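## Task

Bring the foam block off the desk and leave it on the counter, without any desk carton reaching the floor and without the robot toppling or being left leaning.

## Robot and tools

ROBOT. A wheeled base (0.76 m long, 0.64 m wide) whose four wheels all steer, carrying a Z-folding body (ankle, knee, waist), a head with head_camera, and left and right 7-joint arms. Each arm has a parallel gripper with a wrist camera (left_wrist_camera, right_wrist_camera). Arms move at most 0.5 rad/s. Loose objects may get a small nudge now and then. The first scene is practice; finished_scene moves on to the next task.

FRAMES. The base frame is in metres, origin on the floor under the base centre: x forward, y left, z up. Hand poses, chest, head_camera_pose and "where" answers all use it. The odometry frame is the base frame as it stood at the scene start; base_odometry counts wheel turns only, so slipping shows up as travel. Headings are in radians, positive to the left (counter-clockwise seen from above).

move TOOL. A single action per call. Allowed shapes: base and/or joints (optionally with speeds or min_time_s); target alone or with min_time_s; where alone; or no action at all, which returns state, images and the scene number. Motions start together.
- base: exactly one key, a relative offset from the current base position. translate_m forward + (-4.5 to 4.5 m); strafe_m left + (-4.5 to 4.5 m); rotate_rad counter-clockwise + (-3.2 to 3.2 rad). The wheels steer first (about 0.5 to 1.1 s). The base does not stop at obstacles.
- joints: an object of absolute joint angles in radians, keyed by name. Body: body_ankle_rad -1.082..0, body_knee_rad 0..2.653, body_waist_pitch_rad -1.907..1.039, body_waist_roll_rad ±0.436, body_waist_yaw_rad ±3.045. Arms: left_/right_arm_joint1..7_rad. Joint 4 is the elbow (-2.495..1.012), and |j6|+|j7| must stay ≤1.87. Grippers: left_/right_gripper_rad, 0 open (pads 0.090 m apart) to -0.91 shut; -0.45 is about 0.050 m. Head: head_yaw_rad ±1.57, head_roll_rad ±0.349, head_pitch_rad ±0.523 (positive looks down). Body postures (ankle, knee, waist pitch): stand -0.8636,1.434,-0.6306; tall -0.2,0.4,-0.2; low -1,2.3,-1.3; bow -0.9,1.3,0.2; lean -0.8636,1.434,-0.194; stoop -0.4,0.7,0.2. Left arm rest: 1.759,-1.166,-1.575,-1.764,-0.427,0,0. Left fold: 2.445,-1.518,-1.534,-2.102,-0.31,0.586,0.209. For the right arm, flip the sign of joints 1,3,5,7.
- target: an absolute pose for one hand in the base frame. Keys: side "left"/"right"; x,y,z in m (-3..3); pitch_deg (90 fingers down, 0 level, range -30..95); heading_deg (0 forward, + counter-clockwise); roll_deg optional (0 or 180 picks which way the camera side faces); arc true allows a checked curved path. The body stays still. Each call plays up to 8.6 s; if the result says "short (part of ...)", send it again.
- speeds: per-action caps. Base 0.04-1.4 m/s (0.1-1.78 rad/s turning); body 0.1-1.21; head 0.3-2.5; gripper 0.1-8.5. min_time_s (0.1-8) sets the shortest duration for arm/head motions.
- where: 1-12 pixel points [u,v] from the latest full head_camera image (u from left, v from top). Returns base-frame positions from depth, or "no place". Must be the only action; after any motion, take a fresh image first.
- cameras: list of names or ["all"].

Other tools: wait(seconds 0-10), zoom_image(camera, region [x0,y0,x1,y1], at most 504 px per side), read_manual (licence text), finished_scene(scene). If a move is refused, the remaining move/wait/finished_scene calls in the same reply are skipped. After ending scene 1, make no more calls in that reply.

RESULTS. "move" reads done or the worst status. Hand status: reached (within 10 mm/2°), short, or refused with a reason. Other words: off_target (may keep pushing); contact_stop/time_out (the group stops and holds); not_followed (a self-collision check withheld the command). A hand that rests short of its goal means a held object is touching something. A gripper that stops wider than commanded is holding something. arms_held 1 means collision detection froze both arms, and any arm command is refused; free them by moving body/base, setting the load down, or opening the hand. base_tilt is in degrees. MOTOR HOT is a warning; at 80 °C the arm stops for heat. A TORQUE FAULT (limits such as 16.9 N m at joints 6-7) stops the arm for 10 s.

AVOID. Tipping: never drive while bent past bow, nor in stoop with both arms extended. From stand, don't zero the ankle or knee alone. Fold any arm you aren't using before approaching furniture, and fold/unfold away from furniture. Don't let the arms strike or press on each other. Don't ram furniture or drop objects from a height. Keep every carton on the desk. Leave the item resting stably on the counter before calling finished_scene. Loads of 0.6 kg or more are best carried fingers-down.

Each tool is called after "Call:" by a JSON object that holds its "fn" and its "kwargs".

## Session

Call:
{"fn": "move", "kwargs": {}}

Scene clock: 0.00 s.
Joint torques (N m): no reading
base_odometry: x=+0.000 y=+0.000 heading=+0.000
turned_by_wheels: +0.000
turned_by_imu: +0.000
base_tilt: forward=+0.2 right=+0.8
base_status: not commanded
joint_positions: body_ankle_rad=-0.864 body_knee_rad=+1.434 body_waist_pitch_rad=-0.631 body_waist_roll_rad=+0.000 body_waist_yaw_rad=+0.000 left_arm_joint1_rad=+1.723 left_arm_joint2_rad=-1.172 left_arm_joint3_rad=-1.590 left_arm_joint4_rad=-1.792 left_arm_joint5_rad=-0.442 left_arm_joint6_rad=-0.013 left_arm_joint7_rad=+0.012 left_gripper_rad=+0.000 right_arm_joint1_rad=-1.808 right_arm_joint2_rad=-1.183 right_arm_joint3_rad=+1.531 right_arm_joint4_rad=-1.729 right_arm_joint5_rad=+0.421 right_arm_joint6_rad=+0.076 right_arm_joint7_rad=+0.011 right_gripper_rad=+0.000 head_yaw_rad=+0.000 head_roll_rad=+0.000 head_pitch_rad=+0.000
joint_status: not commanded
arms_held: 0
arms_held_load: -
chest: x=+0.0060 y=+0.0000 z=+1.1944 quat_wxyz=(+1.000, +0.000, -0.030, +0.000) (m; base frame)
head_camera_pose: x=+0.0707 y=+0.0277 z=+1.5641 quat_wxyz=(+0.405, -0.582, +0.563, -0.423) (m; base frame)
left_hand: x=+0.6100 y=+0.3243 z=+0.9900 quat_wxyz=(+0.037, +0.659, -0.005, +0.751) pitch_deg=-7.6 heading_deg=-3.2 roll_deg=+177.6 fingers_toward=(+0.99, -0.06, +0.13) jaws_along=(-0.06, -1.00, +0.04) (m; base frame)
right_hand: x=+0.5850 y=-0.2948 z=+0.8629 quat_wxyz=(+0.053, -0.748, -0.023, -0.661) pitch_deg=+6.9 heading_deg=+6.4 roll_deg=+182.8 fingers_toward=(+0.99, +0.11, -0.12) jaws_along=(+0.10, -0.99, -0.05) (m; base frame)
pictures: head_camera, left_wrist_camera, right_wrist_camera
camera_calibration:
left_wrist_camera: T_world_to_cam=[[0.0559657, 0.99748, -0.0436151, -0.321217], [-0.580885, 0.0680589, 0.811136, -0.455787], [0.81206, -0.0200604, 0.58323, -0.934336], [0, 0, 0, 1]] pos_world=[0.511954, 0.332685, 0.900628]
right_wrist_camera: T_world_to_cam=[[-0.119015, 0.992468, 0.0290212, 0.332186], [-0.405897, -0.075308, 0.910811, -0.564221], [0.906136, 0.0966208, 0.411802, -0.718667], [0, 0, 0, 1]] pos_world=[0.46173, -0.302737, 0.800207]

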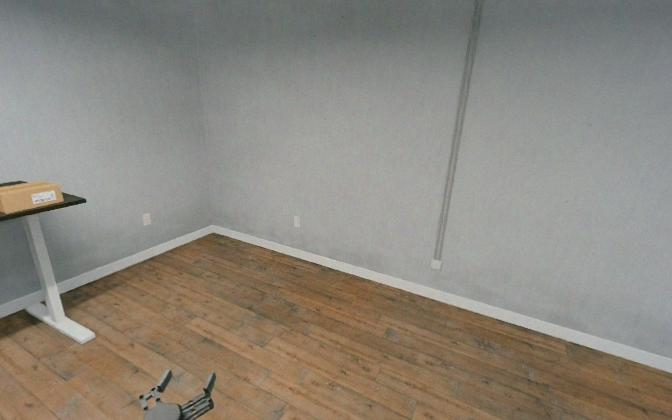

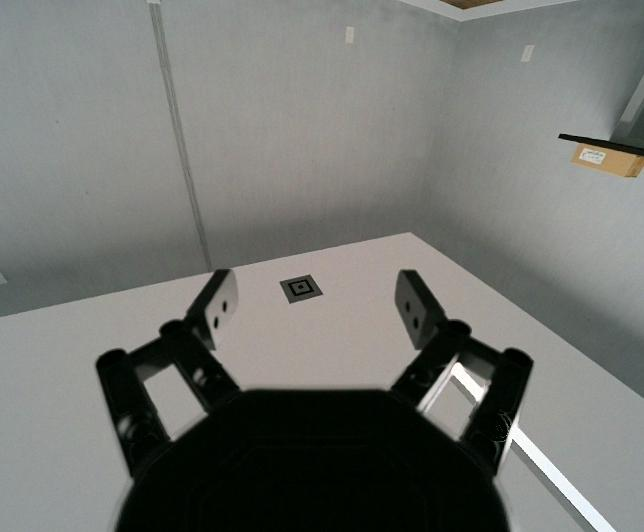

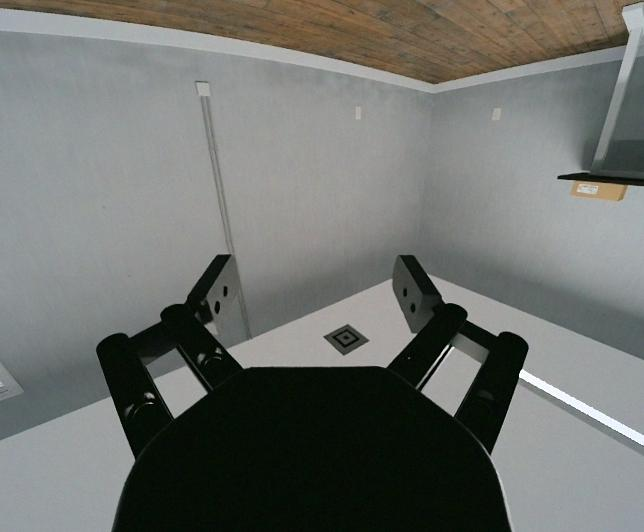

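Call:
{"fn": "move", "kwargs": {"joints": {"head_yaw_rad":1.0}, "cameras": ["head_camera"]}}

Call:
{"fn": "move", "kwargs": {"joints": {"head_yaw_rad":1.57}, "base": {"rotate_rad":0.5}, "cameras": ["head_camera"]}}

Call:
{"fn": "move", "kwargs": {"joints": {"head_yaw_rad":-1.57}, "cameras": ["head_camera"]}}

Scene clock: 3.30 s.
Joint torques (N m): left_arm=[-16.29 10.21 -5.82 -14.07 0.13 -2.49 0.05] | right_arm=[14.71 7.86 6.04 -14.3 0.03 -2.29 0.04]
move: done
base_odometry: x=+0.000 y=+0.000 heading=+0.000
turned_by_wheels: +0.000
turned_by_imu: +0.000
base_tilt: forward=+0.1 right=+0.8
base_status: not commanded
joint_positions: body_ankle_rad=-0.864 body_knee_rad=+1.434 body_waist_pitch_rad=-0.631 body_waist_roll_rad=+0.000 body_waist_yaw_rad=+0.000 left_arm_joint1_rad=+1.723 left_arm_joint2_rad=-1.172 left_arm_joint3_rad=-1.590 left_arm_joint4_rad=-1.792 left_arm_joint5_rad=-0.442 left_arm_joint6_rad=-0.013 left_arm_joint7_rad=+0.012 left_gripper_rad=+0.000 right_arm_joint1_rad=-1.808 right_arm_joint2_rad=-1.183 right_arm_joint3_rad=+1.531 right_arm_joint4_rad=-1.729 right_arm_joint5_rad=+0.421 right_arm_joint6_rad=+0.076 right_arm_joint7_rad=+0.011 right_gripper_rad=+0.000 head_yaw_rad=+1.000 head_roll_rad=+0.000 head_pitch_rad=+0.000
joint_status: all done
arms_held: 0
arms_held_load: -
chest: x=+0.0060 y=+0.0000 z=+1.1944 quat_wxyz=(+1.000, +0.000, -0.030, +0.000) (m; base frame)
head_camera_pose: x=+0.0016 y=+0.0989 z=+1.5599 quat_wxyz=(+0.542, -0.792, +0.203, -0.194) (m; base frame)
left_hand: x=+0.6100 y=+0.3243 z=+0.9900 quat_wxyz=(+0.037, +0.659, -0.005, +0.751) pitch_deg=-7.6 heading_deg=-3.2 roll_deg=+177.6 fingers_toward=(+0.99, -0.06, +0.13) jaws_along=(-0.06, -1.00, +0.04) (m; base frame)
right_hand: x=+0.5850 y=-0.2948 z=+0.8629 quat_wxyz=(+0.053, -0.748, -0.023, -0.661) pitch_deg=+6.9 heading_deg=+6.4 roll_deg=+182.8 fingers_toward=(+0.99, +0.11, -0.12) jaws_along=(+0.10, -0.99, -0.05) (m; base frame)
pictures: head_camera
camera_calibration:
head_camera: T_world_to_cam=[[0.842183, -0.532192, 0.0866051, -0.0837991], [-0.112585, -0.330647, -0.937015, 1.4945], [0.527307, 0.779387, -0.338383, 0.449905], [0, 0, 0, 1]] pos_world=[0.00159475, 0.0989048, 1.55987]

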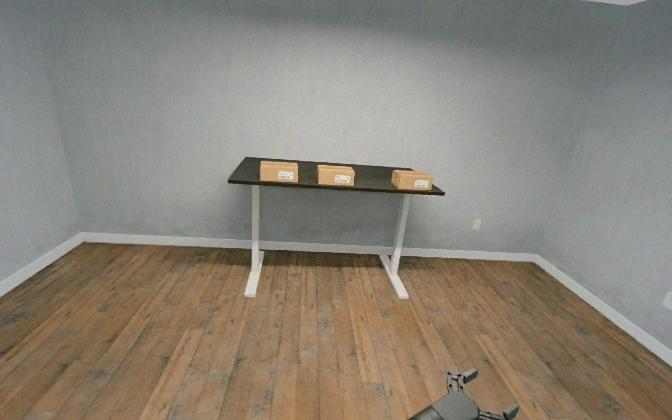

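Scene clock: 5.23 s.
Joint torques (N m): left_arm=[-17.1 10.36 -5.52 -13.95 0.18 -2.51 0] | right_arm=[14.06 7.44 6.04 -14.26 0.24 -2.38 0.03]
move: done
base_odometry: x=+0.000 y=+0.000 heading=+0.500
turned_by_wheels: +0.500
turned_by_imu: +0.497
base_tilt: forward=+0.1 right=+0.8
base_status: done
joint_positions: body_ankle_rad=-0.864 body_knee_rad=+1.434 body_waist_pitch_rad=-0.631 body_waist_roll_rad=+0.000 body_waist_yaw_rad=+0.000 left_arm_joint1_rad=+1.724 left_arm_joint2_rad=-1.172 left_arm_joint3_rad=-1.591 left_arm_joint4_rad=-1.792 left_arm_joint5_rad=-0.442 left_arm_joint6_rad=-0.013 left_arm_joint7_rad=+0.012 left_gripper_rad=+0.000 right_arm_joint1_rad=-1.807 right_arm_joint2_rad=-1.183 right_arm_joint3_rad=+1.530 right_arm_joint4_rad=-1.730 right_arm_joint5_rad=+0.421 right_arm_joint6_rad=+0.076 right_arm_joint7_rad=+0.011 right_gripper_rad=+0.000 head_yaw_rad=+1.570 head_roll_rad=+0.000 head_pitch_rad=+0.000
joint_status: all done
arms_held: 0
arms_held_load: -
chest: x=+0.0060 y=+0.0000 z=+1.1944 quat_wxyz=(+1.000, +0.000, -0.030, +0.000) (m; base frame)
head_camera_pose: x=-0.0565 y=+0.0998 z=+1.5564 quat_wxyz=(+0.561, -0.827, -0.031, -0.037) (m; base frame)
left_hand: x=+0.6098 y=+0.3247 z=+0.9897 quat_wxyz=(+0.036, +0.659, -0.005, +0.751) pitch_deg=-7.5 heading_deg=-3.2 roll_deg=+177.6 fingers_toward=(+0.99, -0.05, +0.13) jaws_along=(-0.06, -1.00, +0.04) (m; base frame)
right_hand: x=+0.5853 y=-0.2945 z=+0.8634 quat_wxyz=(+0.053, -0.748, -0.024, -0.662) pitch_deg=+6.8 heading_deg=+6.4 roll_deg=+182.8 fingers_toward=(+0.99, +0.11, -0.12) jaws_along=(+0.11, -0.99, -0.05) (m; base frame)
pictures: head_camera
camera_calibration:
head_camera: T_world_to_cam=[[0.995361, 0.00870131, 0.0958136, -0.093768], [0.0922394, -0.369391, -0.924685, 1.4812], [0.0273467, 0.929233, -0.36848, 0.482333], [0, 0, 0, 1]] pos_world=[-0.0564826, 0.0997596, 1.55636]

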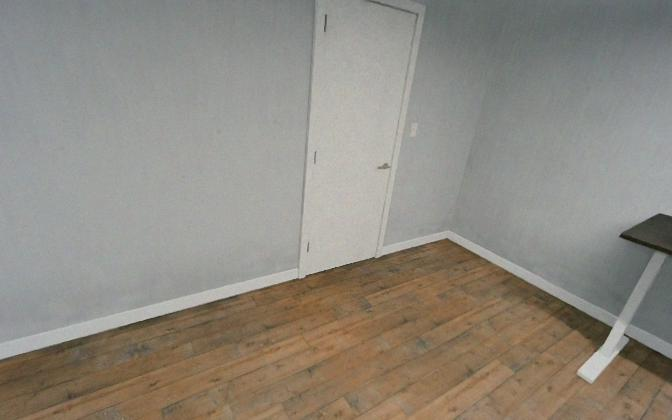

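Scene clock: 8.90 s.
Joint torques (N m): left_arm=[-16.6 10.47 -5.52 -14.01 0.13 -2.46 -0.03] | right_arm=[14.53 7.64 6.09 -14.23 -0.03 -2.35 0.15]
move: done
base_odometry: x=+0.000 y=+0.000 heading=+0.500
turned_by_wheels: +0.000
turned_by_imu: +0.000
base_tilt: forward=+0.2 right=+0.8
base_status: not commanded
joint_positions: body_ankle_rad=-0.864 body_knee_rad=+1.434 body_waist_pitch_rad=-0.631 body_waist_roll_rad=+0.000 body_waist_yaw_rad=+0.000 left_arm_joint1_rad=+1.724 left_arm_joint2_rad=-1.172 left_arm_joint3_rad=-1.591 left_arm_joint4_rad=-1.792 left_arm_joint5_rad=-0.442 left_arm_joint6_rad=-0.013 left_arm_joint7_rad=+0.012 left_gripper_rad=+0.000 right_arm_joint1_rad=-1.807 right_arm_joint2_rad=-1.183 right_arm_joint3_rad=+1.530 right_arm_joint4_rad=-1.730 right_arm_joint5_rad=+0.421 right_arm_joint6_rad=+0.076 right_arm_joint7_rad=+0.011 right_gripper_rad=+0.000 head_yaw_rad=-1.570 head_roll_rad=+0.000 head_pitch_rad=+0.000
joint_status: all done
arms_held: 0
arms_held_load: -
chest: x=+0.0060 y=+0.0000 z=+1.1944 quat_wxyz=(+1.000, +0.000, -0.030, +0.000) (m; base frame)
head_camera_pose: x=-0.0012 y=-0.0998 z=+1.5597 quat_wxyz=(+0.013, +0.003, +0.827, -0.562) (m; base frame)
left_hand: x=+0.6098 y=+0.3247 z=+0.9897 quat_wxyz=(+0.036, +0.659, -0.005, +0.751) pitch_deg=-7.5 heading_deg=-3.2 roll_deg=+177.6 fingers_toward=(+0.99, -0.05, +0.13) jaws_along=(-0.06, -1.00, +0.04) (m; base frame)
right_hand: x=+0.5853 y=-0.2945 z=+0.8634 quat_wxyz=(+0.053, -0.748, -0.024, -0.662) pitch_deg=+6.8 heading_deg=+6.4 roll_deg=+182.8 fingers_toward=(+0.99, +0.11, -0.12) jaws_along=(+0.11, -0.99, -0.05) (m; base frame)
pictures: head_camera
camera_calibration:
head_camera: T_world_to_cam=[[-0.999647, -0.0102015, -0.0245132, 0.0360259], [0.0190146, 0.369317, -0.929109, 1.48605], [0.0185314, -0.929247, -0.368993, 0.482859], [0, 0, 0, 1]] pos_world=[-0.00119144, -0.0997597, 1.55975]

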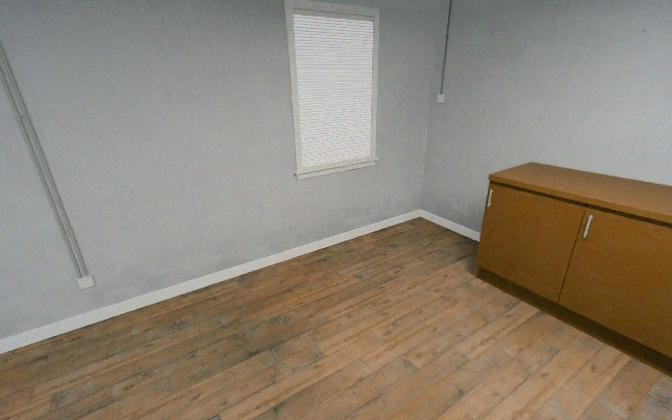

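Call:
{"fn": "move", "kwargs": {"where": [[494,180],[532,166],[650,212],[600,235]]}}

Call:
{"fn": "move", "kwargs": {"joints": {"head_yaw_rad":0}, "base": {"rotate_rad":0.5}, "cameras": ["head_camera"]}}

Call:
{"fn": "zoom_image", "kwargs": {"camera": "head_camera", "region": [200, 120, 470, 300]}}

Scene clock: 10.53 s.
Joint torques (N m): left_arm=[-16.67 10.06 -5.59 -14.08 0.15 -2.49 0.03] | right_arm=[14.68 7.75 6.04 -14.45 -0.02 -2.23 0.08]
base_odometry: x=+0.000 y=+0.000 heading=+0.500
turned_by_wheels: +0.000
turned_by_imu: +0.000
base_tilt: forward=+0.1 right=+0.9
where, head_camera: pixel (494, 180): x -1.075, y -2.285, z +0.892; pixel (532, 166): x -1.437, y -2.479, z +0.936; pixel (650, 212): x -1.555, y -1.618, z +0.911; pixel (600, 235): x -1.472, y -1.766, z +0.711. By the robot's depth camera.
base_status: not commanded
joint_positions: body_ankle_rad=-0.864 body_knee_rad=+1.434 body_waist_pitch_rad=-0.631 body_waist_roll_rad=+0.000 body_waist_yaw_rad=+0.000 left_arm_joint1_rad=+1.724 left_arm_joint2_rad=-1.172 left_arm_joint3_rad=-1.591 left_arm_joint4_rad=-1.792 left_arm_joint5_rad=-0.442 left_arm_joint6_rad=-0.013 left_arm_joint7_rad=+0.012 left_gripper_rad=+0.000 right_arm_joint1_rad=-1.807 right_arm_joint2_rad=-1.183 right_arm_joint3_rad=+1.530 right_arm_joint4_rad=-1.730 right_arm_joint5_rad=+0.421 right_arm_joint6_rad=+0.076 right_arm_joint7_rad=+0.011 right_gripper_rad=+0.000 head_yaw_rad=-1.570 head_roll_rad=+0.000 head_pitch_rad=+0.000
joint_status: all done
arms_held: 0
arms_held_load: -
chest: x=+0.0060 y=+0.0000 z=+1.1944 quat_wxyz=(+1.000, +0.000, -0.030, +0.000) (m; base frame)
head_camera_pose: x=-0.0012 y=-0.0998 z=+1.5597 quat_wxyz=(+0.013, +0.003, +0.827, -0.562) (m; base frame)
left_hand: x=+0.6098 y=+0.3247 z=+0.9897 quat_wxyz=(+0.036, +0.659, -0.005, +0.751) pitch_deg=-7.5 heading_deg=-3.2 roll_deg=+177.6 fingers_toward=(+0.99, -0.05, +0.13) jaws_along=(-0.06, -1.00, +0.04) (m; base frame)
right_hand: x=+0.5853 y=-0.2945 z=+0.8634 quat_wxyz=(+0.053, -0.748, -0.024, -0.662) pitch_deg=+6.8 heading_deg=+6.4 roll_deg=+182.8 fingers_toward=(+0.99, +0.11, -0.12) jaws_along=(+0.11, -0.99, -0.05) (m; base frame)
pictures: none

Scene clock: 12.63 s.
Joint torques (N m): left_arm=[-16.1 10.28 -5.64 -14.06 0.12 -2.5 0.05] | right_arm=[14.51 7.18 5.98 -14.38 0.08 -2.29 0.02]
move: done
base_odometry: x=+0.000 y=+0.000 heading=+1.000
turned_by_wheels: +0.500
turned_by_imu: +0.497
base_tilt: forward=+0.1 right=+0.8
base_status: done
joint_positions: body_ankle_rad=-0.864 body_knee_rad=+1.434 body_waist_pitch_rad=-0.631 body_waist_roll_rad=+0.000 body_waist_yaw_rad=+0.000 left_arm_joint1_rad=+1.723 left_arm_joint2_rad=-1.172 left_arm_joint3_rad=-1.591 left_arm_joint4_rad=-1.792 left_arm_joint5_rad=-0.442 left_arm_joint6_rad=-0.013 left_arm_joint7_rad=+0.012 left_gripper_rad=+0.000 right_arm_joint1_rad=-1.807 right_arm_joint2_rad=-1.183 right_arm_joint3_rad=+1.530 right_arm_joint4_rad=-1.730 right_arm_joint5_rad=+0.421 right_arm_joint6_rad=+0.076 right_arm_joint7_rad=+0.011 right_gripper_rad=+0.000 head_yaw_rad=+0.000 head_roll_rad=+0.000 head_pitch_rad=+0.000
joint_status: all done
arms_held: 0
arms_held_load: -
chest: x=+0.0060 y=+0.0000 z=+1.1944 quat_wxyz=(+1.000, +0.000, -0.030, +0.000) (m; base frame)
head_camera_pose: x=+0.0707 y=+0.0277 z=+1.5641 quat_wxyz=(+0.405, -0.582, +0.563, -0.423) (m; base frame)
left_hand: x=+0.6098 y=+0.3247 z=+0.9897 quat_wxyz=(+0.036, +0.659, -0.005, +0.751) pitch_deg=-7.5 heading_deg=-3.2 roll_deg=+177.6 fingers_toward=(+0.99, -0.05, +0.13) jaws_along=(-0.06, -1.00, +0.04) (m; base frame)
right_hand: x=+0.5853 y=-0.2945 z=+0.8634 quat_wxyz=(+0.053, -0.748, -0.024, -0.662) pitch_deg=+6.8 heading_deg=+6.4 roll_deg=+182.8 fingers_toward=(+0.99, +0.11, -0.12) jaws_along=(+0.11, -0.99, -0.05) (m; base frame)
pictures: head_camera
camera_calibration:
head_camera: T_world_to_cam=[[0.00725183, -0.999316, 0.0362524, -0.0295868], [-0.312816, -0.0367009, -0.949105, 1.50757], [0.949786, -0.00445758, -0.312868, 0.422394], [0, 0, 0, 1]] pos_world=[0.0706222, 0.0276455, 1.56407]

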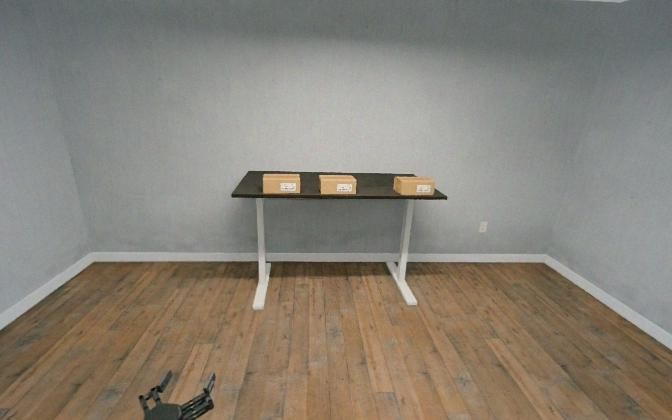

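Scaled by 1.867.

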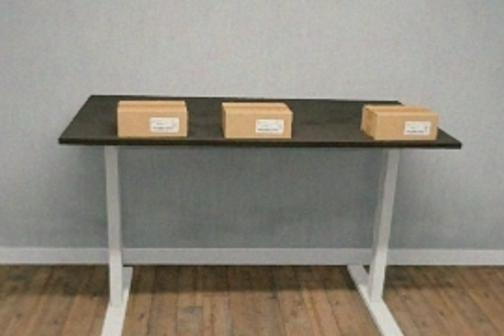

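Call:
{"fn": "move", "kwargs": {"where": [[240,195],[440,196],[250,174],[282,185],[338,186],[412,187],[300,194]]}}

Scene clock: 13.80 s.
Joint torques (N m): left_arm=[-16.4 10.57 -5.64 -14.1 0.05 -2.47 0.03] | right_arm=[14.82 8.03 6.11 -14.28 -0.07 -2.32 0]
base_odometry: x=+0.000 y=+0.000 heading=+1.000
turned_by_wheels: +0.000
turned_by_imu: +0.000
base_tilt: forward=+0.1 right=+0.9
where, head_camera: pixel (240, 195): x +2.101, y +0.648, z +0.971; pixel (440, 196): x +2.273, y -0.720, z +0.968; pixel (250, 174): x +2.703, y +0.738, z +0.980; pixel (282, 185): x +2.165, y +0.382, z +1.033; pixel (338, 186): x +2.196, y +0.007, z +1.032; pixel (412, 187): x +2.258, y -0.510, z +1.029; pixel (300, 194): x +2.156, y +0.260, z +0.977. By the robot's depth camera.
base_status: done
joint_positions: body_ankle_rad=-0.864 body_knee_rad=+1.434 body_waist_pitch_rad=-0.631 body_waist_roll_rad=+0.000 body_waist_yaw_rad=+0.000 left_arm_joint1_rad=+1.723 left_arm_joint2_rad=-1.172 left_arm_joint3_rad=-1.591 left_arm_joint4_rad=-1.792 left_arm_joint5_rad=-0.442 left_arm_joint6_rad=-0.013 left_arm_joint7_rad=+0.012 left_gripper_rad=+0.000 right_arm_joint1_rad=-1.807 right_arm_joint2_rad=-1.183 right_arm_joint3_rad=+1.530 right_arm_joint4_rad=-1.730 right_arm_joint5_rad=+0.421 right_arm_joint6_rad=+0.076 right_arm_joint7_rad=+0.011 right_gripper_rad=+0.000 head_yaw_rad=+0.000 head_roll_rad=+0.000 head_pitch_rad=+0.000
joint_status: all done
arms_held: 0
arms_held_load: -
chest: x=+0.0060 y=+0.0000 z=+1.1944 quat_wxyz=(+1.000, +0.000, -0.030, +0.000) (m; base frame)
head_camera_pose: x=+0.0707 y=+0.0277 z=+1.5641 quat_wxyz=(+0.405, -0.582, +0.563, -0.423) (m; base frame)
left_hand: x=+0.6098 y=+0.3247 z=+0.9897 quat_wxyz=(+0.036, +0.659, -0.005, +0.751) pitch_deg=-7.5 heading_deg=-3.2 roll_deg=+177.6 fingers_toward=(+0.99, -0.05, +0.13) jaws_along=(-0.06, -1.00, +0.04) (m; base frame)
right_hand: x=+0.5853 y=-0.2945 z=+0.8634 quat_wxyz=(+0.053, -0.748, -0.024, -0.662) pitch_deg=+6.8 heading_deg=+6.4 roll_deg=+182.8 fingers_toward=(+0.99, +0.11, -0.12) jaws_along=(+0.11, -0.99, -0.05) (m; base frame)
pictures: none

Call:
{"fn": "move", "kwargs": {"base": {"rotate_rad":0.122}, "joints": {"body_ankle_rad":-0.2,"body_knee_rad":0.4,"body_waist_pitch_rad":-0.2}}}

Call:
{"fn": "move", "kwargs": {"base": {"translate_m":1.1}, "cameras": ["head_camera"]}}

Call:
{"fn": "zoom_image", "kwargs": {"camera": "head_camera", "region": [90, 100, 590, 400]}}

Scene clock: 20.03 s.
Joint torques (N m): left_arm=[-15.32 10.34 -5.56 -14.09 0.09 -2.56 -0.01] | right_arm=[12.72 7.45 5.77 -14.16 0.02 -2.17 -0.02]
move: done
base_odometry: x=+0.000 y=+0.000 heading=+1.121
turned_by_wheels: +0.122
turned_by_imu: +0.120
base_tilt: forward=+0.2 right=+0.9
base_status: done
joint_positions: body_ankle_rad=-0.200 body_knee_rad=+0.400 body_waist_pitch_rad=-0.200 body_waist_roll_rad=+0.000 body_waist_yaw_rad=+0.000 left_arm_joint1_rad=+1.724 left_arm_joint2_rad=-1.172 left_arm_joint3_rad=-1.590 left_arm_joint4_rad=-1.792 left_arm_joint5_rad=-0.442 left_arm_joint6_rad=-0.013 left_arm_joint7_rad=+0.012 left_gripper_rad=+0.000 right_arm_joint1_rad=-1.807 right_arm_joint2_rad=-1.183 right_arm_joint3_rad=+1.530 right_arm_joint4_rad=-1.729 right_arm_joint5_rad=+0.421 right_arm_joint6_rad=+0.076 right_arm_joint7_rad=+0.011 right_gripper_rad=+0.000 head_yaw_rad=+0.000 head_roll_rad=+0.000 head_pitch_rad=+0.000
joint_status: all done
arms_held: 0
arms_held_load: -
chest: x=+0.1059 y=+0.0000 z=+1.3667 quat_wxyz=(+1.000, +0.000, +0.000, +0.000) (m; base frame)
head_camera_pose: x=+0.1926 y=+0.0277 z=+1.7318 quat_wxyz=(+0.388, -0.595, +0.575, -0.406) (m; base frame)
left_hand: x=+0.6963 y=+0.3245 z=+1.1261 quat_wxyz=(+0.037, +0.681, -0.004, +0.731) pitch_deg=-4.1 heading_deg=-3.2 roll_deg=+177.4 fingers_toward=(+1.00, -0.06, +0.07) jaws_along=(-0.06, -1.00, +0.04) (m; base frame)
right_hand: x=+0.6640 y=-0.2946 z=+1.0012 quat_wxyz=(+0.054, -0.767, -0.022, -0.639) pitch_deg=+10.3 heading_deg=+6.4 roll_deg=+183.2 fingers_toward=(+0.98, +0.11, -0.18) jaws_along=(+0.10, -0.99, -0.05) (m; base frame)
pictures: none

Scene clock: 24.90 s.
Joint torques (N m): left_arm=[-14.68 10.01 -5.85 -14.04 0.2 -2.55 0.02] | right_arm=[12.54 7.32 5.6 -14.22 0.24 -2.24 0.04]
move: done
base_odometry: x=+0.474 y=+0.992 heading=+1.124
turned_by_wheels: +0.002
turned_by_imu: +0.000
base_tilt: forward=+0.1 right=+0.8
base_status: done
joint_positions: body_ankle_rad=-0.200 body_knee_rad=+0.400 body_waist_pitch_rad=-0.200 body_waist_roll_rad=+0.000 body_waist_yaw_rad=+0.000 left_arm_joint1_rad=+1.722 left_arm_joint2_rad=-1.172 left_arm_joint3_rad=-1.590 left_arm_joint4_rad=-1.792 left_arm_joint5_rad=-0.442 left_arm_joint6_rad=-0.013 left_arm_joint7_rad=+0.012 left_gripper_rad=+0.000 right_arm_joint1_rad=-1.806 right_arm_joint2_rad=-1.183 right_arm_joint3_rad=+1.531 right_arm_joint4_rad=-1.729 right_arm_joint5_rad=+0.421 right_arm_joint6_rad=+0.076 right_arm_joint7_rad=+0.011 right_gripper_rad=+0.000 head_yaw_rad=+0.000 head_roll_rad=+0.000 head_pitch_rad=+0.000
joint_status: not commanded
arms_held: 0
arms_held_load: -
chest: x=+0.1062 y=+0.0000 z=+1.3667 quat_wxyz=(+1.000, +0.000, +0.000, +0.000) (m; base frame)
head_camera_pose: x=+0.1931 y=+0.0277 z=+1.7318 quat_wxyz=(+0.388, -0.595, +0.575, -0.405) (m; base frame)
left_hand: x=+0.6969 y=+0.3244 z=+1.1267 quat_wxyz=(+0.037, +0.681, -0.004, +0.731) pitch_deg=-4.1 heading_deg=-3.2 roll_deg=+177.4 fingers_toward=(+1.00, -0.06, +0.07) jaws_along=(-0.06, -1.00, +0.04) (m; base frame)
right_hand: x=+0.6646 y=-0.2947 z=+1.0016 quat_wxyz=(+0.054, -0.767, -0.022, -0.639) pitch_deg=+10.2 heading_deg=+6.4 roll_deg=+183.2 fingers_toward=(+0.98, +0.11, -0.18) jaws_along=(+0.10, -0.99, -0.05) (m; base frame)
pictures: head_camera
camera_calibration:
head_camera: T_world_to_cam=[[0.00934367, -0.999316, 0.0357834, -0.0361455], [-0.369792, -0.0367012, -0.928389, 1.68015], [0.929067, -0.00455785, -0.369882, 0.461307], [0, 0, 0, 1]] pos_world=[0.193059, 0.0276454, 1.73176]

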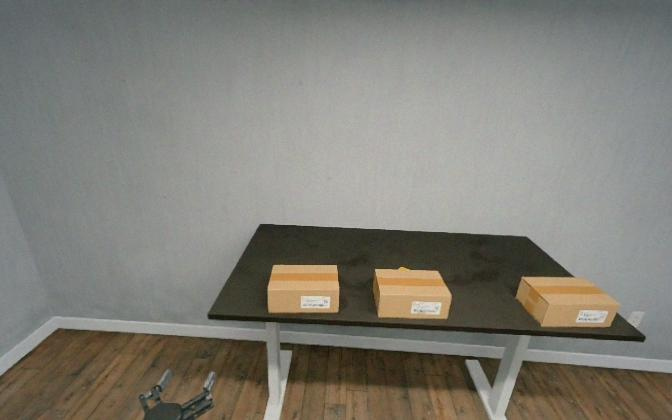

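Scaled by 1.008.

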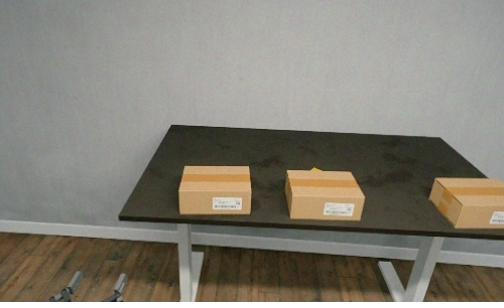

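Call:
{"fn": "move", "kwargs": {"where": [[403,268],[378,271],[438,273],[412,277],[220,315],[620,335],[450,288],[262,228],[520,238],[378,290]]}}

Call:
{"fn": "zoom_image", "kwargs": {"camera": "head_camera", "region": [350, 245, 470, 335]}}

Scene clock: 26.33 s.
Joint torques (N m): left_arm=[-14.28 10.34 -5.74 -14.12 0.11 -2.49 0.04] | right_arm=[12.36 7.16 5.58 -14.32 0.06 -2.41 0.08]
base_odometry: x=+0.474 y=+0.992 heading=+1.124
turned_by_wheels: +0.000
turned_by_imu: +0.000
base_tilt: forward=+0.1 right=+0.9
where, head_camera: pixel (403, 268): x +1.361, y -0.271, z +1.014; pixel (378, 271): x +1.251, y -0.149, z +1.064; pixel (438, 273): x +1.254, y -0.380, z +1.063; pixel (412, 277): x +1.216, y -0.272, z +1.066; pixel (220, 315): x +1.092, y +0.410, z +0.964; pixel (620, 335): x +1.074, y -0.975, z +0.954; pixel (450, 288): x +1.297, y -0.456, z +0.967; pixel (262, 228): x +1.781, y +0.416, z +0.976; pixel (520, 238): x +1.788, y -0.999, z +0.969; pixel (378, 290): x +1.146, y -0.138, z +1.053. By the robot's depth camera.
base_status: done
joint_positions: body_ankle_rad=-0.200 body_knee_rad=+0.400 body_waist_pitch_rad=-0.200 body_waist_roll_rad=+0.000 body_waist_yaw_rad=+0.000 left_arm_joint1_rad=+1.722 left_arm_joint2_rad=-1.172 left_arm_joint3_rad=-1.590 left_arm_joint4_rad=-1.792 left_arm_joint5_rad=-0.442 left_arm_joint6_rad=-0.013 left_arm_joint7_rad=+0.012 left_gripper_rad=+0.000 right_arm_joint1_rad=-1.806 right_arm_joint2_rad=-1.183 right_arm_joint3_rad=+1.531 right_arm_joint4_rad=-1.729 right_arm_joint5_rad=+0.421 right_arm_joint6_rad=+0.076 right_arm_joint7_rad=+0.011 right_gripper_rad=+0.000 head_yaw_rad=+0.000 head_roll_rad=+0.000 head_pitch_rad=+0.000
joint_status: not commanded
arms_held: 0
arms_held_load: -
chest: x=+0.1062 y=+0.0000 z=+1.3667 quat_wxyz=(+1.000, +0.000, +0.000, +0.000) (m; base frame)
head_camera_pose: x=+0.1931 y=+0.0277 z=+1.7318 quat_wxyz=(+0.388, -0.595, +0.575, -0.405) (m; base frame)
left_hand: x=+0.6969 y=+0.3244 z=+1.1267 quat_wxyz=(+0.037, +0.681, -0.004, +0.731) pitch_deg=-4.1 heading_deg=-3.2 roll_deg=+177.4 fingers_toward=(+1.00, -0.06, +0.07) jaws_along=(-0.06, -1.00, +0.04) (m; base frame)
right_hand: x=+0.6646 y=-0.2947 z=+1.0016 quat_wxyz=(+0.054, -0.767, -0.022, -0.639) pitch_deg=+10.2 heading_deg=+6.4 roll_deg=+183.2 fingers_toward=(+0.98, +0.11, -0.18) jaws_along=(+0.10, -0.99, -0.05) (m; base frame)
pictures: none

Scaled by 4.200.
This view is cut from an older image: the scene may have changed since it was taken.

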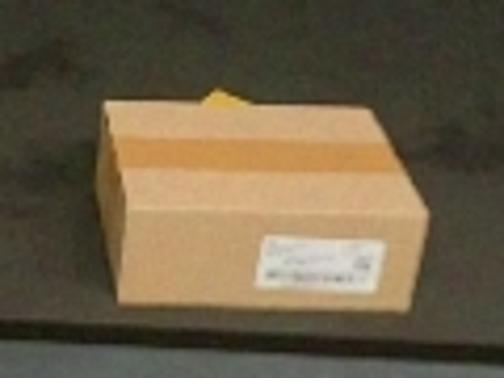

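Call:
{"fn": "move", "kwargs": {"joints": {"left_arm_joint1_rad":2.445,"left_arm_joint2_rad":-1.518,"left_arm_joint3_rad":-1.534,"left_arm_joint4_rad":-2.102,"left_arm_joint5_rad":-0.31,"left_arm_joint6_rad":0.586,"left_arm_joint7_rad":0.209,"body_ankle_rad":-0.4,"body_knee_rad":0.7,"body_waist_pitch_rad":0.2}}}

Call:
{"fn": "move", "kwargs": {"target": {"side":"right","x":0.6,"y":-0.27,"z":1.28,"pitch_deg":88,"heading_deg":0,"arc":true}, "cameras": ["head_camera"]}}

Scene clock: 32.13 s.
Joint torques (N m): left_arm=[16.56 -1.09 0.57 -8.71 0.45 -0.03 0.42] | right_arm=[-1.94 6.1 4.07 -11.65 -0.02 -1.99 0.08]
move: done
base_odometry: x=+0.474 y=+0.992 heading=+1.124
turned_by_wheels: +0.000
turned_by_imu: -0.001
base_tilt: forward=+0.2 right=+0.9
base_status: not commanded
joint_positions: body_ankle_rad=-0.400 body_knee_rad=+0.700 body_waist_pitch_rad=+0.200 body_waist_roll_rad=+0.000 body_waist_yaw_rad=+0.000 left_arm_joint1_rad=+2.442 left_arm_joint2_rad=-1.515 left_arm_joint3_rad=-1.534 left_arm_joint4_rad=-2.101 left_arm_joint5_rad=-0.311 left_arm_joint6_rad=+0.585 left_arm_joint7_rad=+0.208 left_gripper_rad=+0.000 right_arm_joint1_rad=-1.806 right_arm_joint2_rad=-1.183 right_arm_joint3_rad=+1.531 right_arm_joint4_rad=-1.729 right_arm_joint5_rad=+0.421 right_arm_joint6_rad=+0.076 right_arm_joint7_rad=+0.011 right_gripper_rad=+0.000 head_yaw_rad=+0.000 head_roll_rad=+0.000 head_pitch_rad=+0.000
joint_status: all done
arms_held: 0
arms_held_load: -
chest: x=+0.2935 y=+0.0000 z=+1.2801 quat_wxyz=(+0.969, +0.000, +0.247, +0.000) (m; base frame)
head_camera_pose: x=+0.5447 y=+0.0277 z=+1.5589 quat_wxyz=(+0.234, -0.677, +0.653, -0.246) (m; base frame)
left_hand: x=+0.2451 y=+0.2406 z=+0.6617 quat_wxyz=(+0.006, +0.993, +0.099, +0.056) pitch_deg=+83.5 heading_deg=-0.2 roll_deg=+168.4 fingers_toward=(+0.11, +0.00, -0.99) jaws_along=(+0.20, -0.98, +0.02) (m; base frame)
right_hand: x=+0.6087 y=-0.2948 z=+0.6921 quat_wxyz=(+0.057, -0.901, -0.008, -0.429) pitch_deg=+38.6 heading_deg=+8.1 roll_deg=+187.1 fingers_toward=(+0.77, +0.11, -0.62) jaws_along=(+0.06, -0.99, -0.10) (m; base frame)
pictures: none

Scene clock: 32.43 s.
Joint torques (N m): left_arm=[16.28 -0.51 0.37 -8.76 0.44 -0.04 0.41] | right_arm=[-2.69 6.11 4.25 -11.39 -0.12 -1.96 0.06]
move: refused
base_odometry: x=+0.474 y=+0.992 heading=+1.124
turned_by_wheels: +0.000
turned_by_imu: +0.000
base_tilt: forward=+0.2 right=+0.8
base_status: not commanded
joint_positions: body_ankle_rad=-0.400 body_knee_rad=+0.700 body_waist_pitch_rad=+0.200 body_waist_roll_rad=+0.000 body_waist_yaw_rad=+0.000 left_arm_joint1_rad=+2.442 left_arm_joint2_rad=-1.515 left_arm_joint3_rad=-1.534 left_arm_joint4_rad=-2.101 left_arm_joint5_rad=-0.311 left_arm_joint6_rad=+0.585 left_arm_joint7_rad=+0.208 left_gripper_rad=+0.000 right_arm_joint1_rad=-1.806 right_arm_joint2_rad=-1.183 right_arm_joint3_rad=+1.531 right_arm_joint4_rad=-1.729 right_arm_joint5_rad=+0.421 right_arm_joint6_rad=+0.076 right_arm_joint7_rad=+0.011 right_gripper_rad=+0.000 head_yaw_rad=+0.000 head_roll_rad=+0.000 head_pitch_rad=+0.000
joint_status: not commanded
arms_held: 0
arms_held_load: -
chest: x=+0.2935 y=+0.0000 z=+1.2801 quat_wxyz=(+0.969, +0.000, +0.247, +0.000) (m; base frame)
head_camera_pose: x=+0.5447 y=+0.0277 z=+1.5589 quat_wxyz=(+0.234, -0.677, +0.653, -0.246) (m; base frame)
left_hand: x=+0.2451 y=+0.2406 z=+0.6617 quat_wxyz=(+0.006, +0.993, +0.099, +0.056) pitch_deg=+83.5 heading_deg=-0.2 roll_deg=+168.4 fingers_toward=(+0.11, +0.00, -0.99) jaws_along=(+0.20, -0.98, +0.02) (m; base frame)
right_hand: x=+0.6087 y=-0.2948 z=+0.6921 quat_wxyz=(+0.057, -0.901, -0.008, -0.429) pitch_deg=+38.6 heading_deg=+8.1 roll_deg=+187.1 fingers_toward=(+0.77, +0.11, -0.62) jaws_along=(+0.06, -0.99, -0.10) (m; base frame)
right_hand_status: refused: no posture of the arm gets there (right_arm_joint2_rad would come within 0.1 rad of its limit): the closest leaves the hand 57 mm and 12.5 deg from the pose. Nothing moved.
pictures: head_camera
camera_calibration:
head_camera: T_world_to_cam=[[0.0252098, -0.999319, 0.0269457, -0.0281121], [-0.769457, -0.0366047, -0.637649, 1.4142], [0.638201, -0.00465857, -0.769856, 0.85261], [0, 0, 0, 1]] pos_world=[0.54474, 0.0276454, 1.55891]

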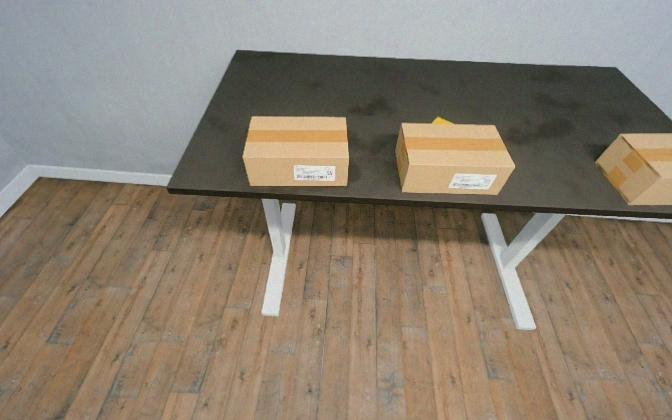

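Call:
{"fn": "move", "kwargs": {"target": {"side":"right","x":0.72,"y":-0.27,"z":1.2,"pitch_deg":85,"heading_deg":0,"arc":true}}}

Call:
{"fn": "move", "kwargs": {"where": [[271,312],[526,325],[444,122],[436,124],[403,126],[495,127],[330,196],[600,207]]}}

Call:
{"fn": "zoom_image", "kwargs": {"camera": "head_camera", "region": [390, 90, 530, 200]}}

Scene clock: 33.83 s.
Joint torques (N m): left_arm=[16.39 -0.7 0.69 -8.79 0.44 -0.05 0.47] | right_arm=[-1.96 5.42 4.17 -11.65 0.04 -1.89 0.17]
move: refused
base_odometry: x=+0.474 y=+0.992 heading=+1.124
turned_by_wheels: +0.000
turned_by_imu: +0.000
base_tilt: forward=+0.3 right=+0.8
base_status: not commanded
joint_positions: body_ankle_rad=-0.400 body_knee_rad=+0.700 body_waist_pitch_rad=+0.200 body_waist_roll_rad=+0.000 body_waist_yaw_rad=+0.000 left_arm_joint1_rad=+2.442 left_arm_joint2_rad=-1.515 left_arm_joint3_rad=-1.534 left_arm_joint4_rad=-2.101 left_arm_joint5_rad=-0.311 left_arm_joint6_rad=+0.585 left_arm_joint7_rad=+0.208 left_gripper_rad=+0.000 right_arm_joint1_rad=-1.806 right_arm_joint2_rad=-1.183 right_arm_joint3_rad=+1.531 right_arm_joint4_rad=-1.729 right_arm_joint5_rad=+0.421 right_arm_joint6_rad=+0.076 right_arm_joint7_rad=+0.011 right_gripper_rad=+0.000 head_yaw_rad=+0.000 head_roll_rad=+0.000 head_pitch_rad=+0.000
joint_status: not commanded
arms_held: 0
arms_held_load: -
chest: x=+0.2935 y=+0.0000 z=+1.2801 quat_wxyz=(+0.969, +0.000, +0.247, +0.000) (m; base frame)
head_camera_pose: x=+0.5447 y=+0.0277 z=+1.5589 quat_wxyz=(+0.234, -0.677, +0.653, -0.246) (m; base frame)
left_hand: x=+0.2451 y=+0.2406 z=+0.6617 quat_wxyz=(+0.006, +0.993, +0.099, +0.056) pitch_deg=+83.5 heading_deg=-0.2 roll_deg=+168.4 fingers_toward=(+0.11, +0.00, -0.99) jaws_along=(+0.20, -0.98, +0.02) (m; base frame)
right_hand: x=+0.6087 y=-0.2948 z=+0.6921 quat_wxyz=(+0.057, -0.901, -0.008, -0.429) pitch_deg=+38.6 heading_deg=+8.1 roll_deg=+187.1 fingers_toward=(+0.77, +0.11, -0.62) jaws_along=(+0.06, -0.99, -0.10) (m; base frame)
right_hand_status: refused: no posture of the arm gets there (right_arm_joint2_rad would come within 0.1 rad of its limit): the closest leaves the hand 13 mm and 6.0 deg from the pose. Nothing moved. A plan exists at "pitch_deg" 70 (an arc).
pictures: none

not run: a stop came earlier in this reply.

Scaled by 3.600.
This view is cut from an older image: the scene may have changed since it was taken.

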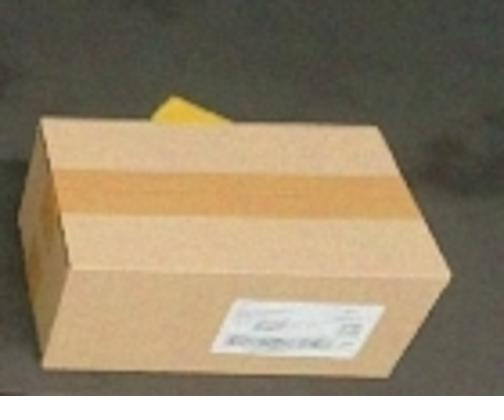

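Call:
{"fn": "move", "kwargs": {"target": {"side":"right","x":0.75,"y":-0.27,"z":1.18,"pitch_deg":70,"heading_deg":0,"arc":true}}}

Call:
{"fn": "move", "kwargs": {"base": {"translate_m":0.3}, "cameras": ["head_camera"]}}

Scene clock: 42.10 s.
Joint torques (N m): left_arm=[16.01 -0.11 0.58 -8.66 0.44 -0.07 0.32] | right_arm=[22.16 -2.02 -5.93 12.17 0.87 -0.56 0.28]
move: done
base_odometry: x=+0.474 y=+0.992 heading=+1.124
turned_by_wheels: +0.000
turned_by_imu: -0.001
base_tilt: forward=+0.2 right=+0.9
base_status: not commanded
joint_positions: body_ankle_rad=-0.400 body_knee_rad=+0.700 body_waist_pitch_rad=+0.200 body_waist_roll_rad=+0.000 body_waist_yaw_rad=+0.000 left_arm_joint1_rad=+2.443 left_arm_joint2_rad=-1.516 left_arm_joint3_rad=-1.534 left_arm_joint4_rad=-2.101 left_arm_joint5_rad=-0.311 left_arm_joint6_rad=+0.585 left_arm_joint7_rad=+0.208 left_gripper_rad=+0.000 right_arm_joint1_rad=-1.304 right_arm_joint2_rad=+1.957 right_arm_joint3_rad=+1.188 right_arm_joint4_rad=-1.816 right_arm_joint5_rad=+2.970 right_arm_joint6_rad=+0.782 right_arm_joint7_rad=+0.647 right_gripper_rad=+0.000 head_yaw_rad=+0.000 head_roll_rad=+0.000 head_pitch_rad=+0.000
joint_status: not commanded
arms_held: 0
arms_held_load: -
chest: x=+0.2935 y=+0.0000 z=+1.2801 quat_wxyz=(+0.969, +0.000, +0.247, +0.000) (m; base frame)
head_camera_pose: x=+0.5447 y=+0.0277 z=+1.5589 quat_wxyz=(+0.234, -0.677, +0.653, -0.246) (m; base frame)
left_hand: x=+0.2446 y=+0.2405 z=+0.6617 quat_wxyz=(+0.006, +0.993, +0.100, +0.056) pitch_deg=+83.6 heading_deg=+0.0 roll_deg=+168.5 fingers_toward=(+0.11, +0.00, -0.99) jaws_along=(+0.20, -0.98, +0.02) (m; base frame)
right_hand: x=+0.7498 y=-0.2703 z=+1.1784 quat_wxyz=(+0.000, -0.985, +0.000, -0.172) pitch_deg=+70.2 heading_deg=+0.2 roll_deg=+180.1 fingers_toward=(+0.34, +0.00, -0.94) jaws_along=(+0.00, -1.00, +0.00) (m; base frame)
right_hand_status: reached (checked arc, to end with the hand's camera side down, planned for 6.6 s): 2 mm and 0.2 deg off.
pictures: none

Scene clock: 44.80 s.
Joint torques (N m): left_arm=[16.07 -0.27 0.53 -7.71 0.4 -0.23 0.32] | right_arm=[21.98 -1.79 -5.53 12.26 0.63 -0.71 0.23]
move: done
base_odometry: x=+0.603 y=+1.263 heading=+1.124
turned_by_wheels: +0.001
turned_by_imu: +0.000
base_tilt: forward=+0.3 right=+0.9
base_status: done
joint_positions: body_ankle_rad=-0.400 body_knee_rad=+0.700 body_waist_pitch_rad=+0.200 body_waist_roll_rad=+0.000 body_waist_yaw_rad=+0.000 left_arm_joint1_rad=+2.444 left_arm_joint2_rad=-1.516 left_arm_joint3_rad=-1.534 left_arm_joint4_rad=-2.103 left_arm_joint5_rad=-0.311 left_arm_joint6_rad=+0.585 left_arm_joint7_rad=+0.208 left_gripper_rad=+0.000 right_arm_joint1_rad=-1.303 right_arm_joint2_rad=+1.958 right_arm_joint3_rad=+1.188 right_arm_joint4_rad=-1.816 right_arm_joint5_rad=+2.970 right_arm_joint6_rad=+0.783 right_arm_joint7_rad=+0.647 right_gripper_rad=+0.000 head_yaw_rad=+0.000 head_roll_rad=+0.000 head_pitch_rad=+0.000
joint_status: not commanded
arms_held: 0
arms_held_load: -
chest: x=+0.2938 y=+0.0000 z=+1.2800 quat_wxyz=(+0.969, +0.000, +0.248, +0.000) (m; base frame)
head_camera_pose: x=+0.5451 y=+0.0277 z=+1.5587 quat_wxyz=(+0.234, -0.677, +0.654, -0.246) (m; base frame)
left_hand: x=+0.2450 y=+0.2404 z=+0.6620 quat_wxyz=(+0.006, +0.993, +0.100, +0.056) pitch_deg=+83.5 heading_deg=-0.1 roll_deg=+168.4 fingers_toward=(+0.11, +0.00, -0.99) jaws_along=(+0.20, -0.98, +0.02) (m; base frame)
right_hand: x=+0.7499 y=-0.2704 z=+1.1786 quat_wxyz=(+0.000, -0.985, +0.000, -0.172) pitch_deg=+70.2 heading_deg=+0.1 roll_deg=+180.2 fingers_toward=(+0.34, +0.00, -0.94) jaws_along=(+0.00, -1.00, +0.00) (m; base frame)
pictures: head_camera
camera_calibration:
head_camera: T_world_to_cam=[[0.0252182, -0.999319, 0.0269358, -0.0281034], [-0.769686, -0.0366032, -0.637373, 1.414], [0.637924, -0.00465874, -0.770085, 0.852772], [0, 0, 0, 1]] pos_world=[0.545039, 0.0276454, 1.55871]

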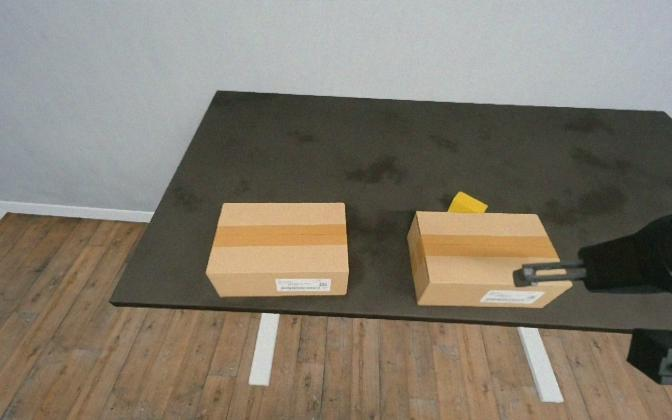

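Call:
{"fn": "move", "kwargs": {"base": {"translate_m":0.19}, "cameras": ["all"]}}

Call:
{"fn": "zoom_image", "kwargs": {"camera": "head_camera", "region": [400, 200, 600, 350]}}

Scene clock: 48.47 s.
Joint torques (N m): left_arm=[15.92 -0.05 0.67 -7.75 0.34 -0.21 0.32] | right_arm=[20.83 -2.74 -5.73 12.35 0.46 -0.75 0.09]
move: done
base_odometry: x=+0.685 y=+1.434 heading=+1.125
turned_by_wheels: +0.000
turned_by_imu: -0.001
base_tilt: forward=+0.3 right=+0.9
base_status: done
joint_positions: body_ankle_rad=-0.400 body_knee_rad=+0.700 body_waist_pitch_rad=+0.200 body_waist_roll_rad=+0.000 body_waist_yaw_rad=+0.000 left_arm_joint1_rad=+2.444 left_arm_joint2_rad=-1.516 left_arm_joint3_rad=-1.534 left_arm_joint4_rad=-2.102 left_arm_joint5_rad=-0.311 left_arm_joint6_rad=+0.586 left_arm_joint7_rad=+0.208 left_gripper_rad=+0.000 right_arm_joint1_rad=-1.302 right_arm_joint2_rad=+1.958 right_arm_joint3_rad=+1.188 right_arm_joint4_rad=-1.816 right_arm_joint5_rad=+2.970 right_arm_joint6_rad=+0.783 right_arm_joint7_rad=+0.647 right_gripper_rad=+0.000 head_yaw_rad=+0.000 head_roll_rad=+0.000 head_pitch_rad=+0.000
joint_status: not commanded
arms_held: 0
arms_held_load: -
chest: x=+0.2936 y=+0.0000 z=+1.2801 quat_wxyz=(+0.969, +0.000, +0.247, +0.000) (m; base frame)
head_camera_pose: x=+0.5448 y=+0.0277 z=+1.5588 quat_wxyz=(+0.234, -0.677, +0.653, -0.246) (m; base frame)
left_hand: x=+0.2449 y=+0.2403 z=+0.6620 quat_wxyz=(+0.006, +0.993, +0.100, +0.056) pitch_deg=+83.5 heading_deg=-0.2 roll_deg=+168.3 fingers_toward=(+0.11, +0.00, -0.99) jaws_along=(+0.20, -0.98, +0.02) (m; base frame)
right_hand: x=+0.7498 y=-0.2704 z=+1.1792 quat_wxyz=(+0.000, -0.985, +0.000, -0.173) pitch_deg=+70.1 heading_deg=+0.1 roll_deg=+180.2 fingers_toward=(+0.34, +0.00, -0.94) jaws_along=(+0.00, -1.00, +0.00) (m; base frame)
pictures: head_camera, left_wrist_camera, right_wrist_camera
camera_calibration:
head_camera: T_world_to_cam=[[0.0252132, -0.999319, 0.0269417, -0.0281075], [-0.769547, -0.0366041, -0.63754, 1.41409], [0.638092, -0.00465851, -0.769946, 0.852668], [0, 0, 0, 1]] pos_world=[0.544839, 0.0276454, 1.55881]
left_wrist_camera: T_world_to_cam=[[-0.199897, 0.979662, -0.0173953, -0.18181], [0.805617, 0.174437, 0.566173, -0.599099], [0.557693, 0.0991627, -0.824103, 0.517114], [0, 0, 0, 1]] pos_world=[0.15791, 0.231339, 0.762186]
right_wrist_camera: T_world_to_cam=[[-0.0228703, 0.999726, 0.00496573, 0.276686], [0.628052, 0.0105028, 0.7781, -1.37907], [0.777835, 0.0209142, -0.62812, 0.301373], [0, 0, 0, 1]] pos_world=[0.638036, -0.268429, 1.26098]

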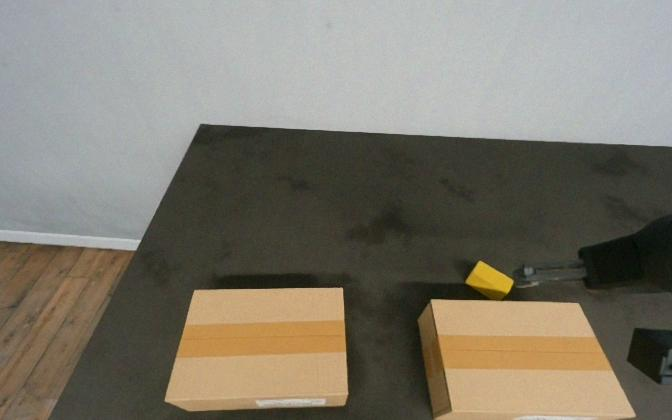

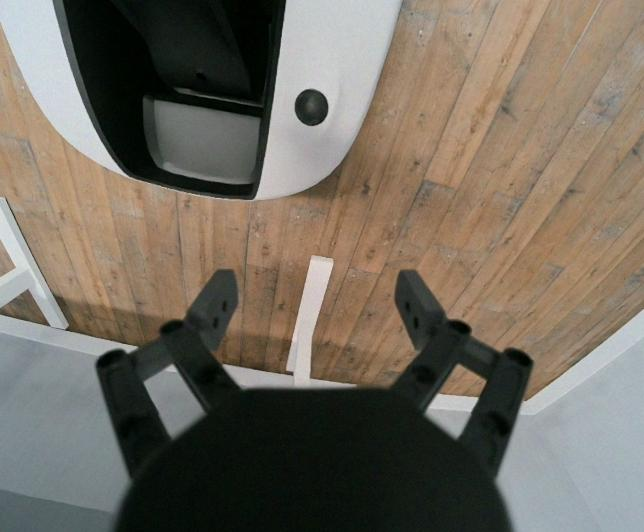

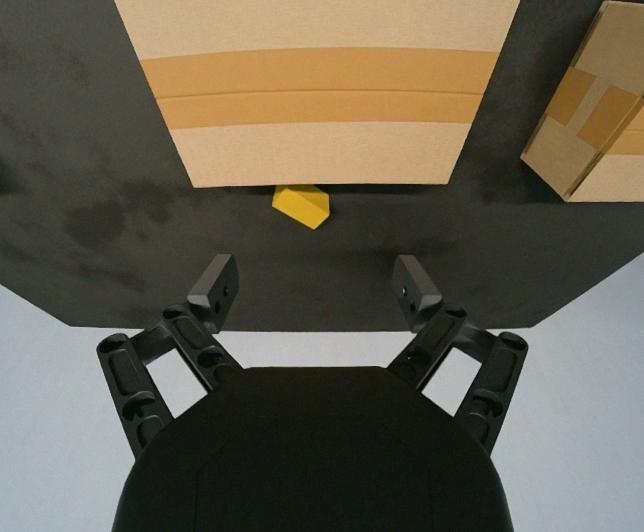

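Scaled by 2.520.

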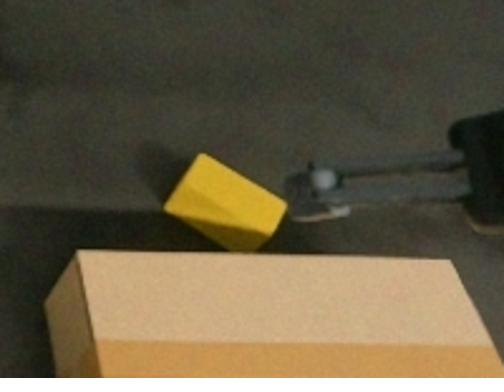

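Call:
{"fn": "move", "kwargs": {"where": [[490,276],[481,264],[510,281],[468,281],[495,296],[440,302],[570,305],[340,292],[540,310],[500,263],[505,310]]}}

Scene clock: 49.30 s.
Joint torques (N m): left_arm=[15.83 -0.13 0.36 -7.85 0.46 -0.17 0.34] | right_arm=[21.41 -1.69 -5.88 12.34 0.65 -0.69 0.14]
base_odometry: x=+0.685 y=+1.434 heading=+1.125
turned_by_wheels: +0.000
turned_by_imu: +0.000
base_tilt: forward=+0.2 right=+0.8
where, head_camera: pixel (490, 276): x +0.852, y -0.280, z +1.003; pixel (481, 264): x +0.879, y -0.270, z +1.002; pixel (510, 281): no place (The depth camera has no reading there.); pixel (468, 281): x +0.858, y -0.250, z +0.969; pixel (495, 296): x +0.825, y -0.295, z +0.972; pixel (440, 302): x +0.771, y -0.153, z +1.056; pixel (570, 305): x +0.775, y -0.372, z +1.054; pixel (340, 292): x +0.782, y +0.013, z +1.057; pixel (540, 310): x +0.765, y -0.318, z +1.053; pixel (500, 263): x +0.912, y -0.338, z +0.954; pixel (505, 310): x +0.762, y -0.259, z +1.054. By the robot's depth camera.
base_status: done
joint_positions: body_ankle_rad=-0.400 body_knee_rad=+0.700 body_waist_pitch_rad=+0.200 body_waist_roll_rad=+0.000 body_waist_yaw_rad=+0.000 left_arm_joint1_rad=+2.444 left_arm_joint2_rad=-1.516 left_arm_joint3_rad=-1.534 left_arm_joint4_rad=-2.102 left_arm_joint5_rad=-0.311 left_arm_joint6_rad=+0.586 left_arm_joint7_rad=+0.208 left_gripper_rad=+0.000 right_arm_joint1_rad=-1.302 right_arm_joint2_rad=+1.958 right_arm_joint3_rad=+1.188 right_arm_joint4_rad=-1.816 right_arm_joint5_rad=+2.970 right_arm_joint6_rad=+0.783 right_arm_joint7_rad=+0.647 right_gripper_rad=+0.000 head_yaw_rad=+0.000 head_roll_rad=+0.000 head_pitch_rad=+0.000
joint_status: not commanded
arms_held: 0
arms_held_load: -
chest: x=+0.2936 y=+0.0000 z=+1.2801 quat_wxyz=(+0.969, +0.000, +0.247, +0.000) (m; base frame)
head_camera_pose: x=+0.5448 y=+0.0277 z=+1.5588 quat_wxyz=(+0.234, -0.677, +0.653, -0.246) (m; base frame)
left_hand: x=+0.2449 y=+0.2403 z=+0.6620 quat_wxyz=(+0.006, +0.993, +0.100, +0.056) pitch_deg=+83.5 heading_deg=-0.2 roll_deg=+168.3 fingers_toward=(+0.11, +0.00, -0.99) jaws_along=(+0.20, -0.98, +0.02) (m; base frame)
right_hand: x=+0.7498 y=-0.2704 z=+1.1792 quat_wxyz=(+0.000, -0.985, +0.000, -0.173) pitch_deg=+70.1 heading_deg=+0.1 roll_deg=+180.2 fingers_toward=(+0.34, +0.00, -0.94) jaws_along=(+0.00, -1.00, +0.00) (m; base frame)
pictures: none

Call:
{"fn": "zoom_image", "kwargs": {"camera": "right_wrist_camera", "region": [240, 150, 360, 250]}}

Call:
{"fn": "zoom_image", "kwargs": {"camera": "head_camera", "region": [450, 250, 530, 310]}}

Scaled by 4.200 from the camera's 644x532 image, which has a finer 1265x1045 frame.
This view is cut from an older image: the scene may have changed since it was taken.

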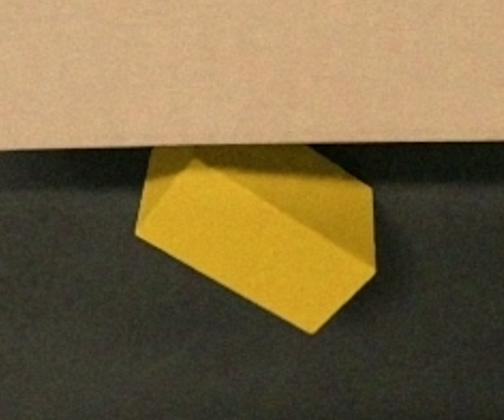

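Scaled by 6.300.
This view is cut from an older image: the scene may have changed since it was taken.

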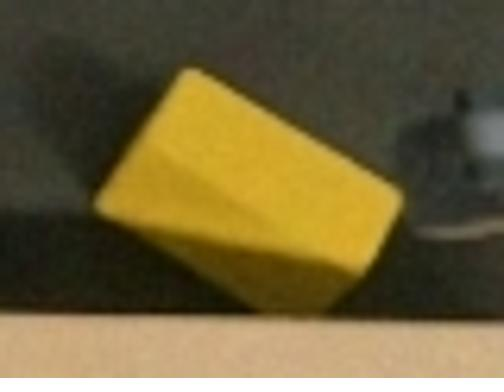

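Call:
{"fn": "move", "kwargs": {"target": {"side":"right","x":0.852,"y":-0.286,"z":1.12,"pitch_deg":88,"heading_deg":52,"roll_deg":0,"arc":true}}}

Call:
{"fn": "move", "kwargs": {"joints": {"right_gripper_rad":-0.2}, "cameras": ["head_camera","right_wrist_camera"]}}

Scene clock: 54.90 s.
Joint torques (N m): left_arm=[16.05 -0.2 0.47 -7.77 0.32 -0.22 0.29] | right_arm=[21 -2.53 -5.68 12.48 0.52 -0.74 0.2]
move: refused
base_odometry: x=+0.685 y=+1.434 heading=+1.125
turned_by_wheels: +0.000
turned_by_imu: +0.000
base_tilt: forward=+0.2 right=+0.9
base_status: not commanded
joint_positions: body_ankle_rad=-0.400 body_knee_rad=+0.700 body_waist_pitch_rad=+0.200 body_waist_roll_rad=+0.000 body_waist_yaw_rad=+0.000 left_arm_joint1_rad=+2.444 left_arm_joint2_rad=-1.516 left_arm_joint3_rad=-1.534 left_arm_joint4_rad=-2.102 left_arm_joint5_rad=-0.311 left_arm_joint6_rad=+0.586 left_arm_joint7_rad=+0.208 left_gripper_rad=+0.000 right_arm_joint1_rad=-1.302 right_arm_joint2_rad=+1.958 right_arm_joint3_rad=+1.188 right_arm_joint4_rad=-1.816 right_arm_joint5_rad=+2.970 right_arm_joint6_rad=+0.783 right_arm_joint7_rad=+0.647 right_gripper_rad=+0.000 head_yaw_rad=+0.000 head_roll_rad=+0.000 head_pitch_rad=+0.000
joint_status: not commanded
arms_held: 0
arms_held_load: -
chest: x=+0.2936 y=+0.0000 z=+1.2801 quat_wxyz=(+0.969, +0.000, +0.247, +0.000) (m; base frame)
head_camera_pose: x=+0.5448 y=+0.0277 z=+1.5588 quat_wxyz=(+0.234, -0.677, +0.653, -0.246) (m; base frame)
left_hand: x=+0.2449 y=+0.2403 z=+0.6620 quat_wxyz=(+0.006, +0.993, +0.100, +0.056) pitch_deg=+83.5 heading_deg=-0.2 roll_deg=+168.3 fingers_toward=(+0.11, +0.00, -0.99) jaws_along=(+0.20, -0.98, +0.02) (m; base frame)
right_hand: x=+0.7498 y=-0.2704 z=+1.1792 quat_wxyz=(+0.000, -0.985, +0.000, -0.173) pitch_deg=+70.1 heading_deg=+0.1 roll_deg=+180.2 fingers_toward=(+0.34, +0.00, -0.94) jaws_along=(+0.00, -1.00, +0.00) (m; base frame)
right_hand_status: refused: the best posture that gets there brings the right wrist within 0.00 rad of the stop that joints 6 and 7 share (needs 0.10 rad clear). Nothing moved. A plan exists at "pitch_deg" 58 (an arc).
pictures: none

not run: a stop came earlier in this reply.


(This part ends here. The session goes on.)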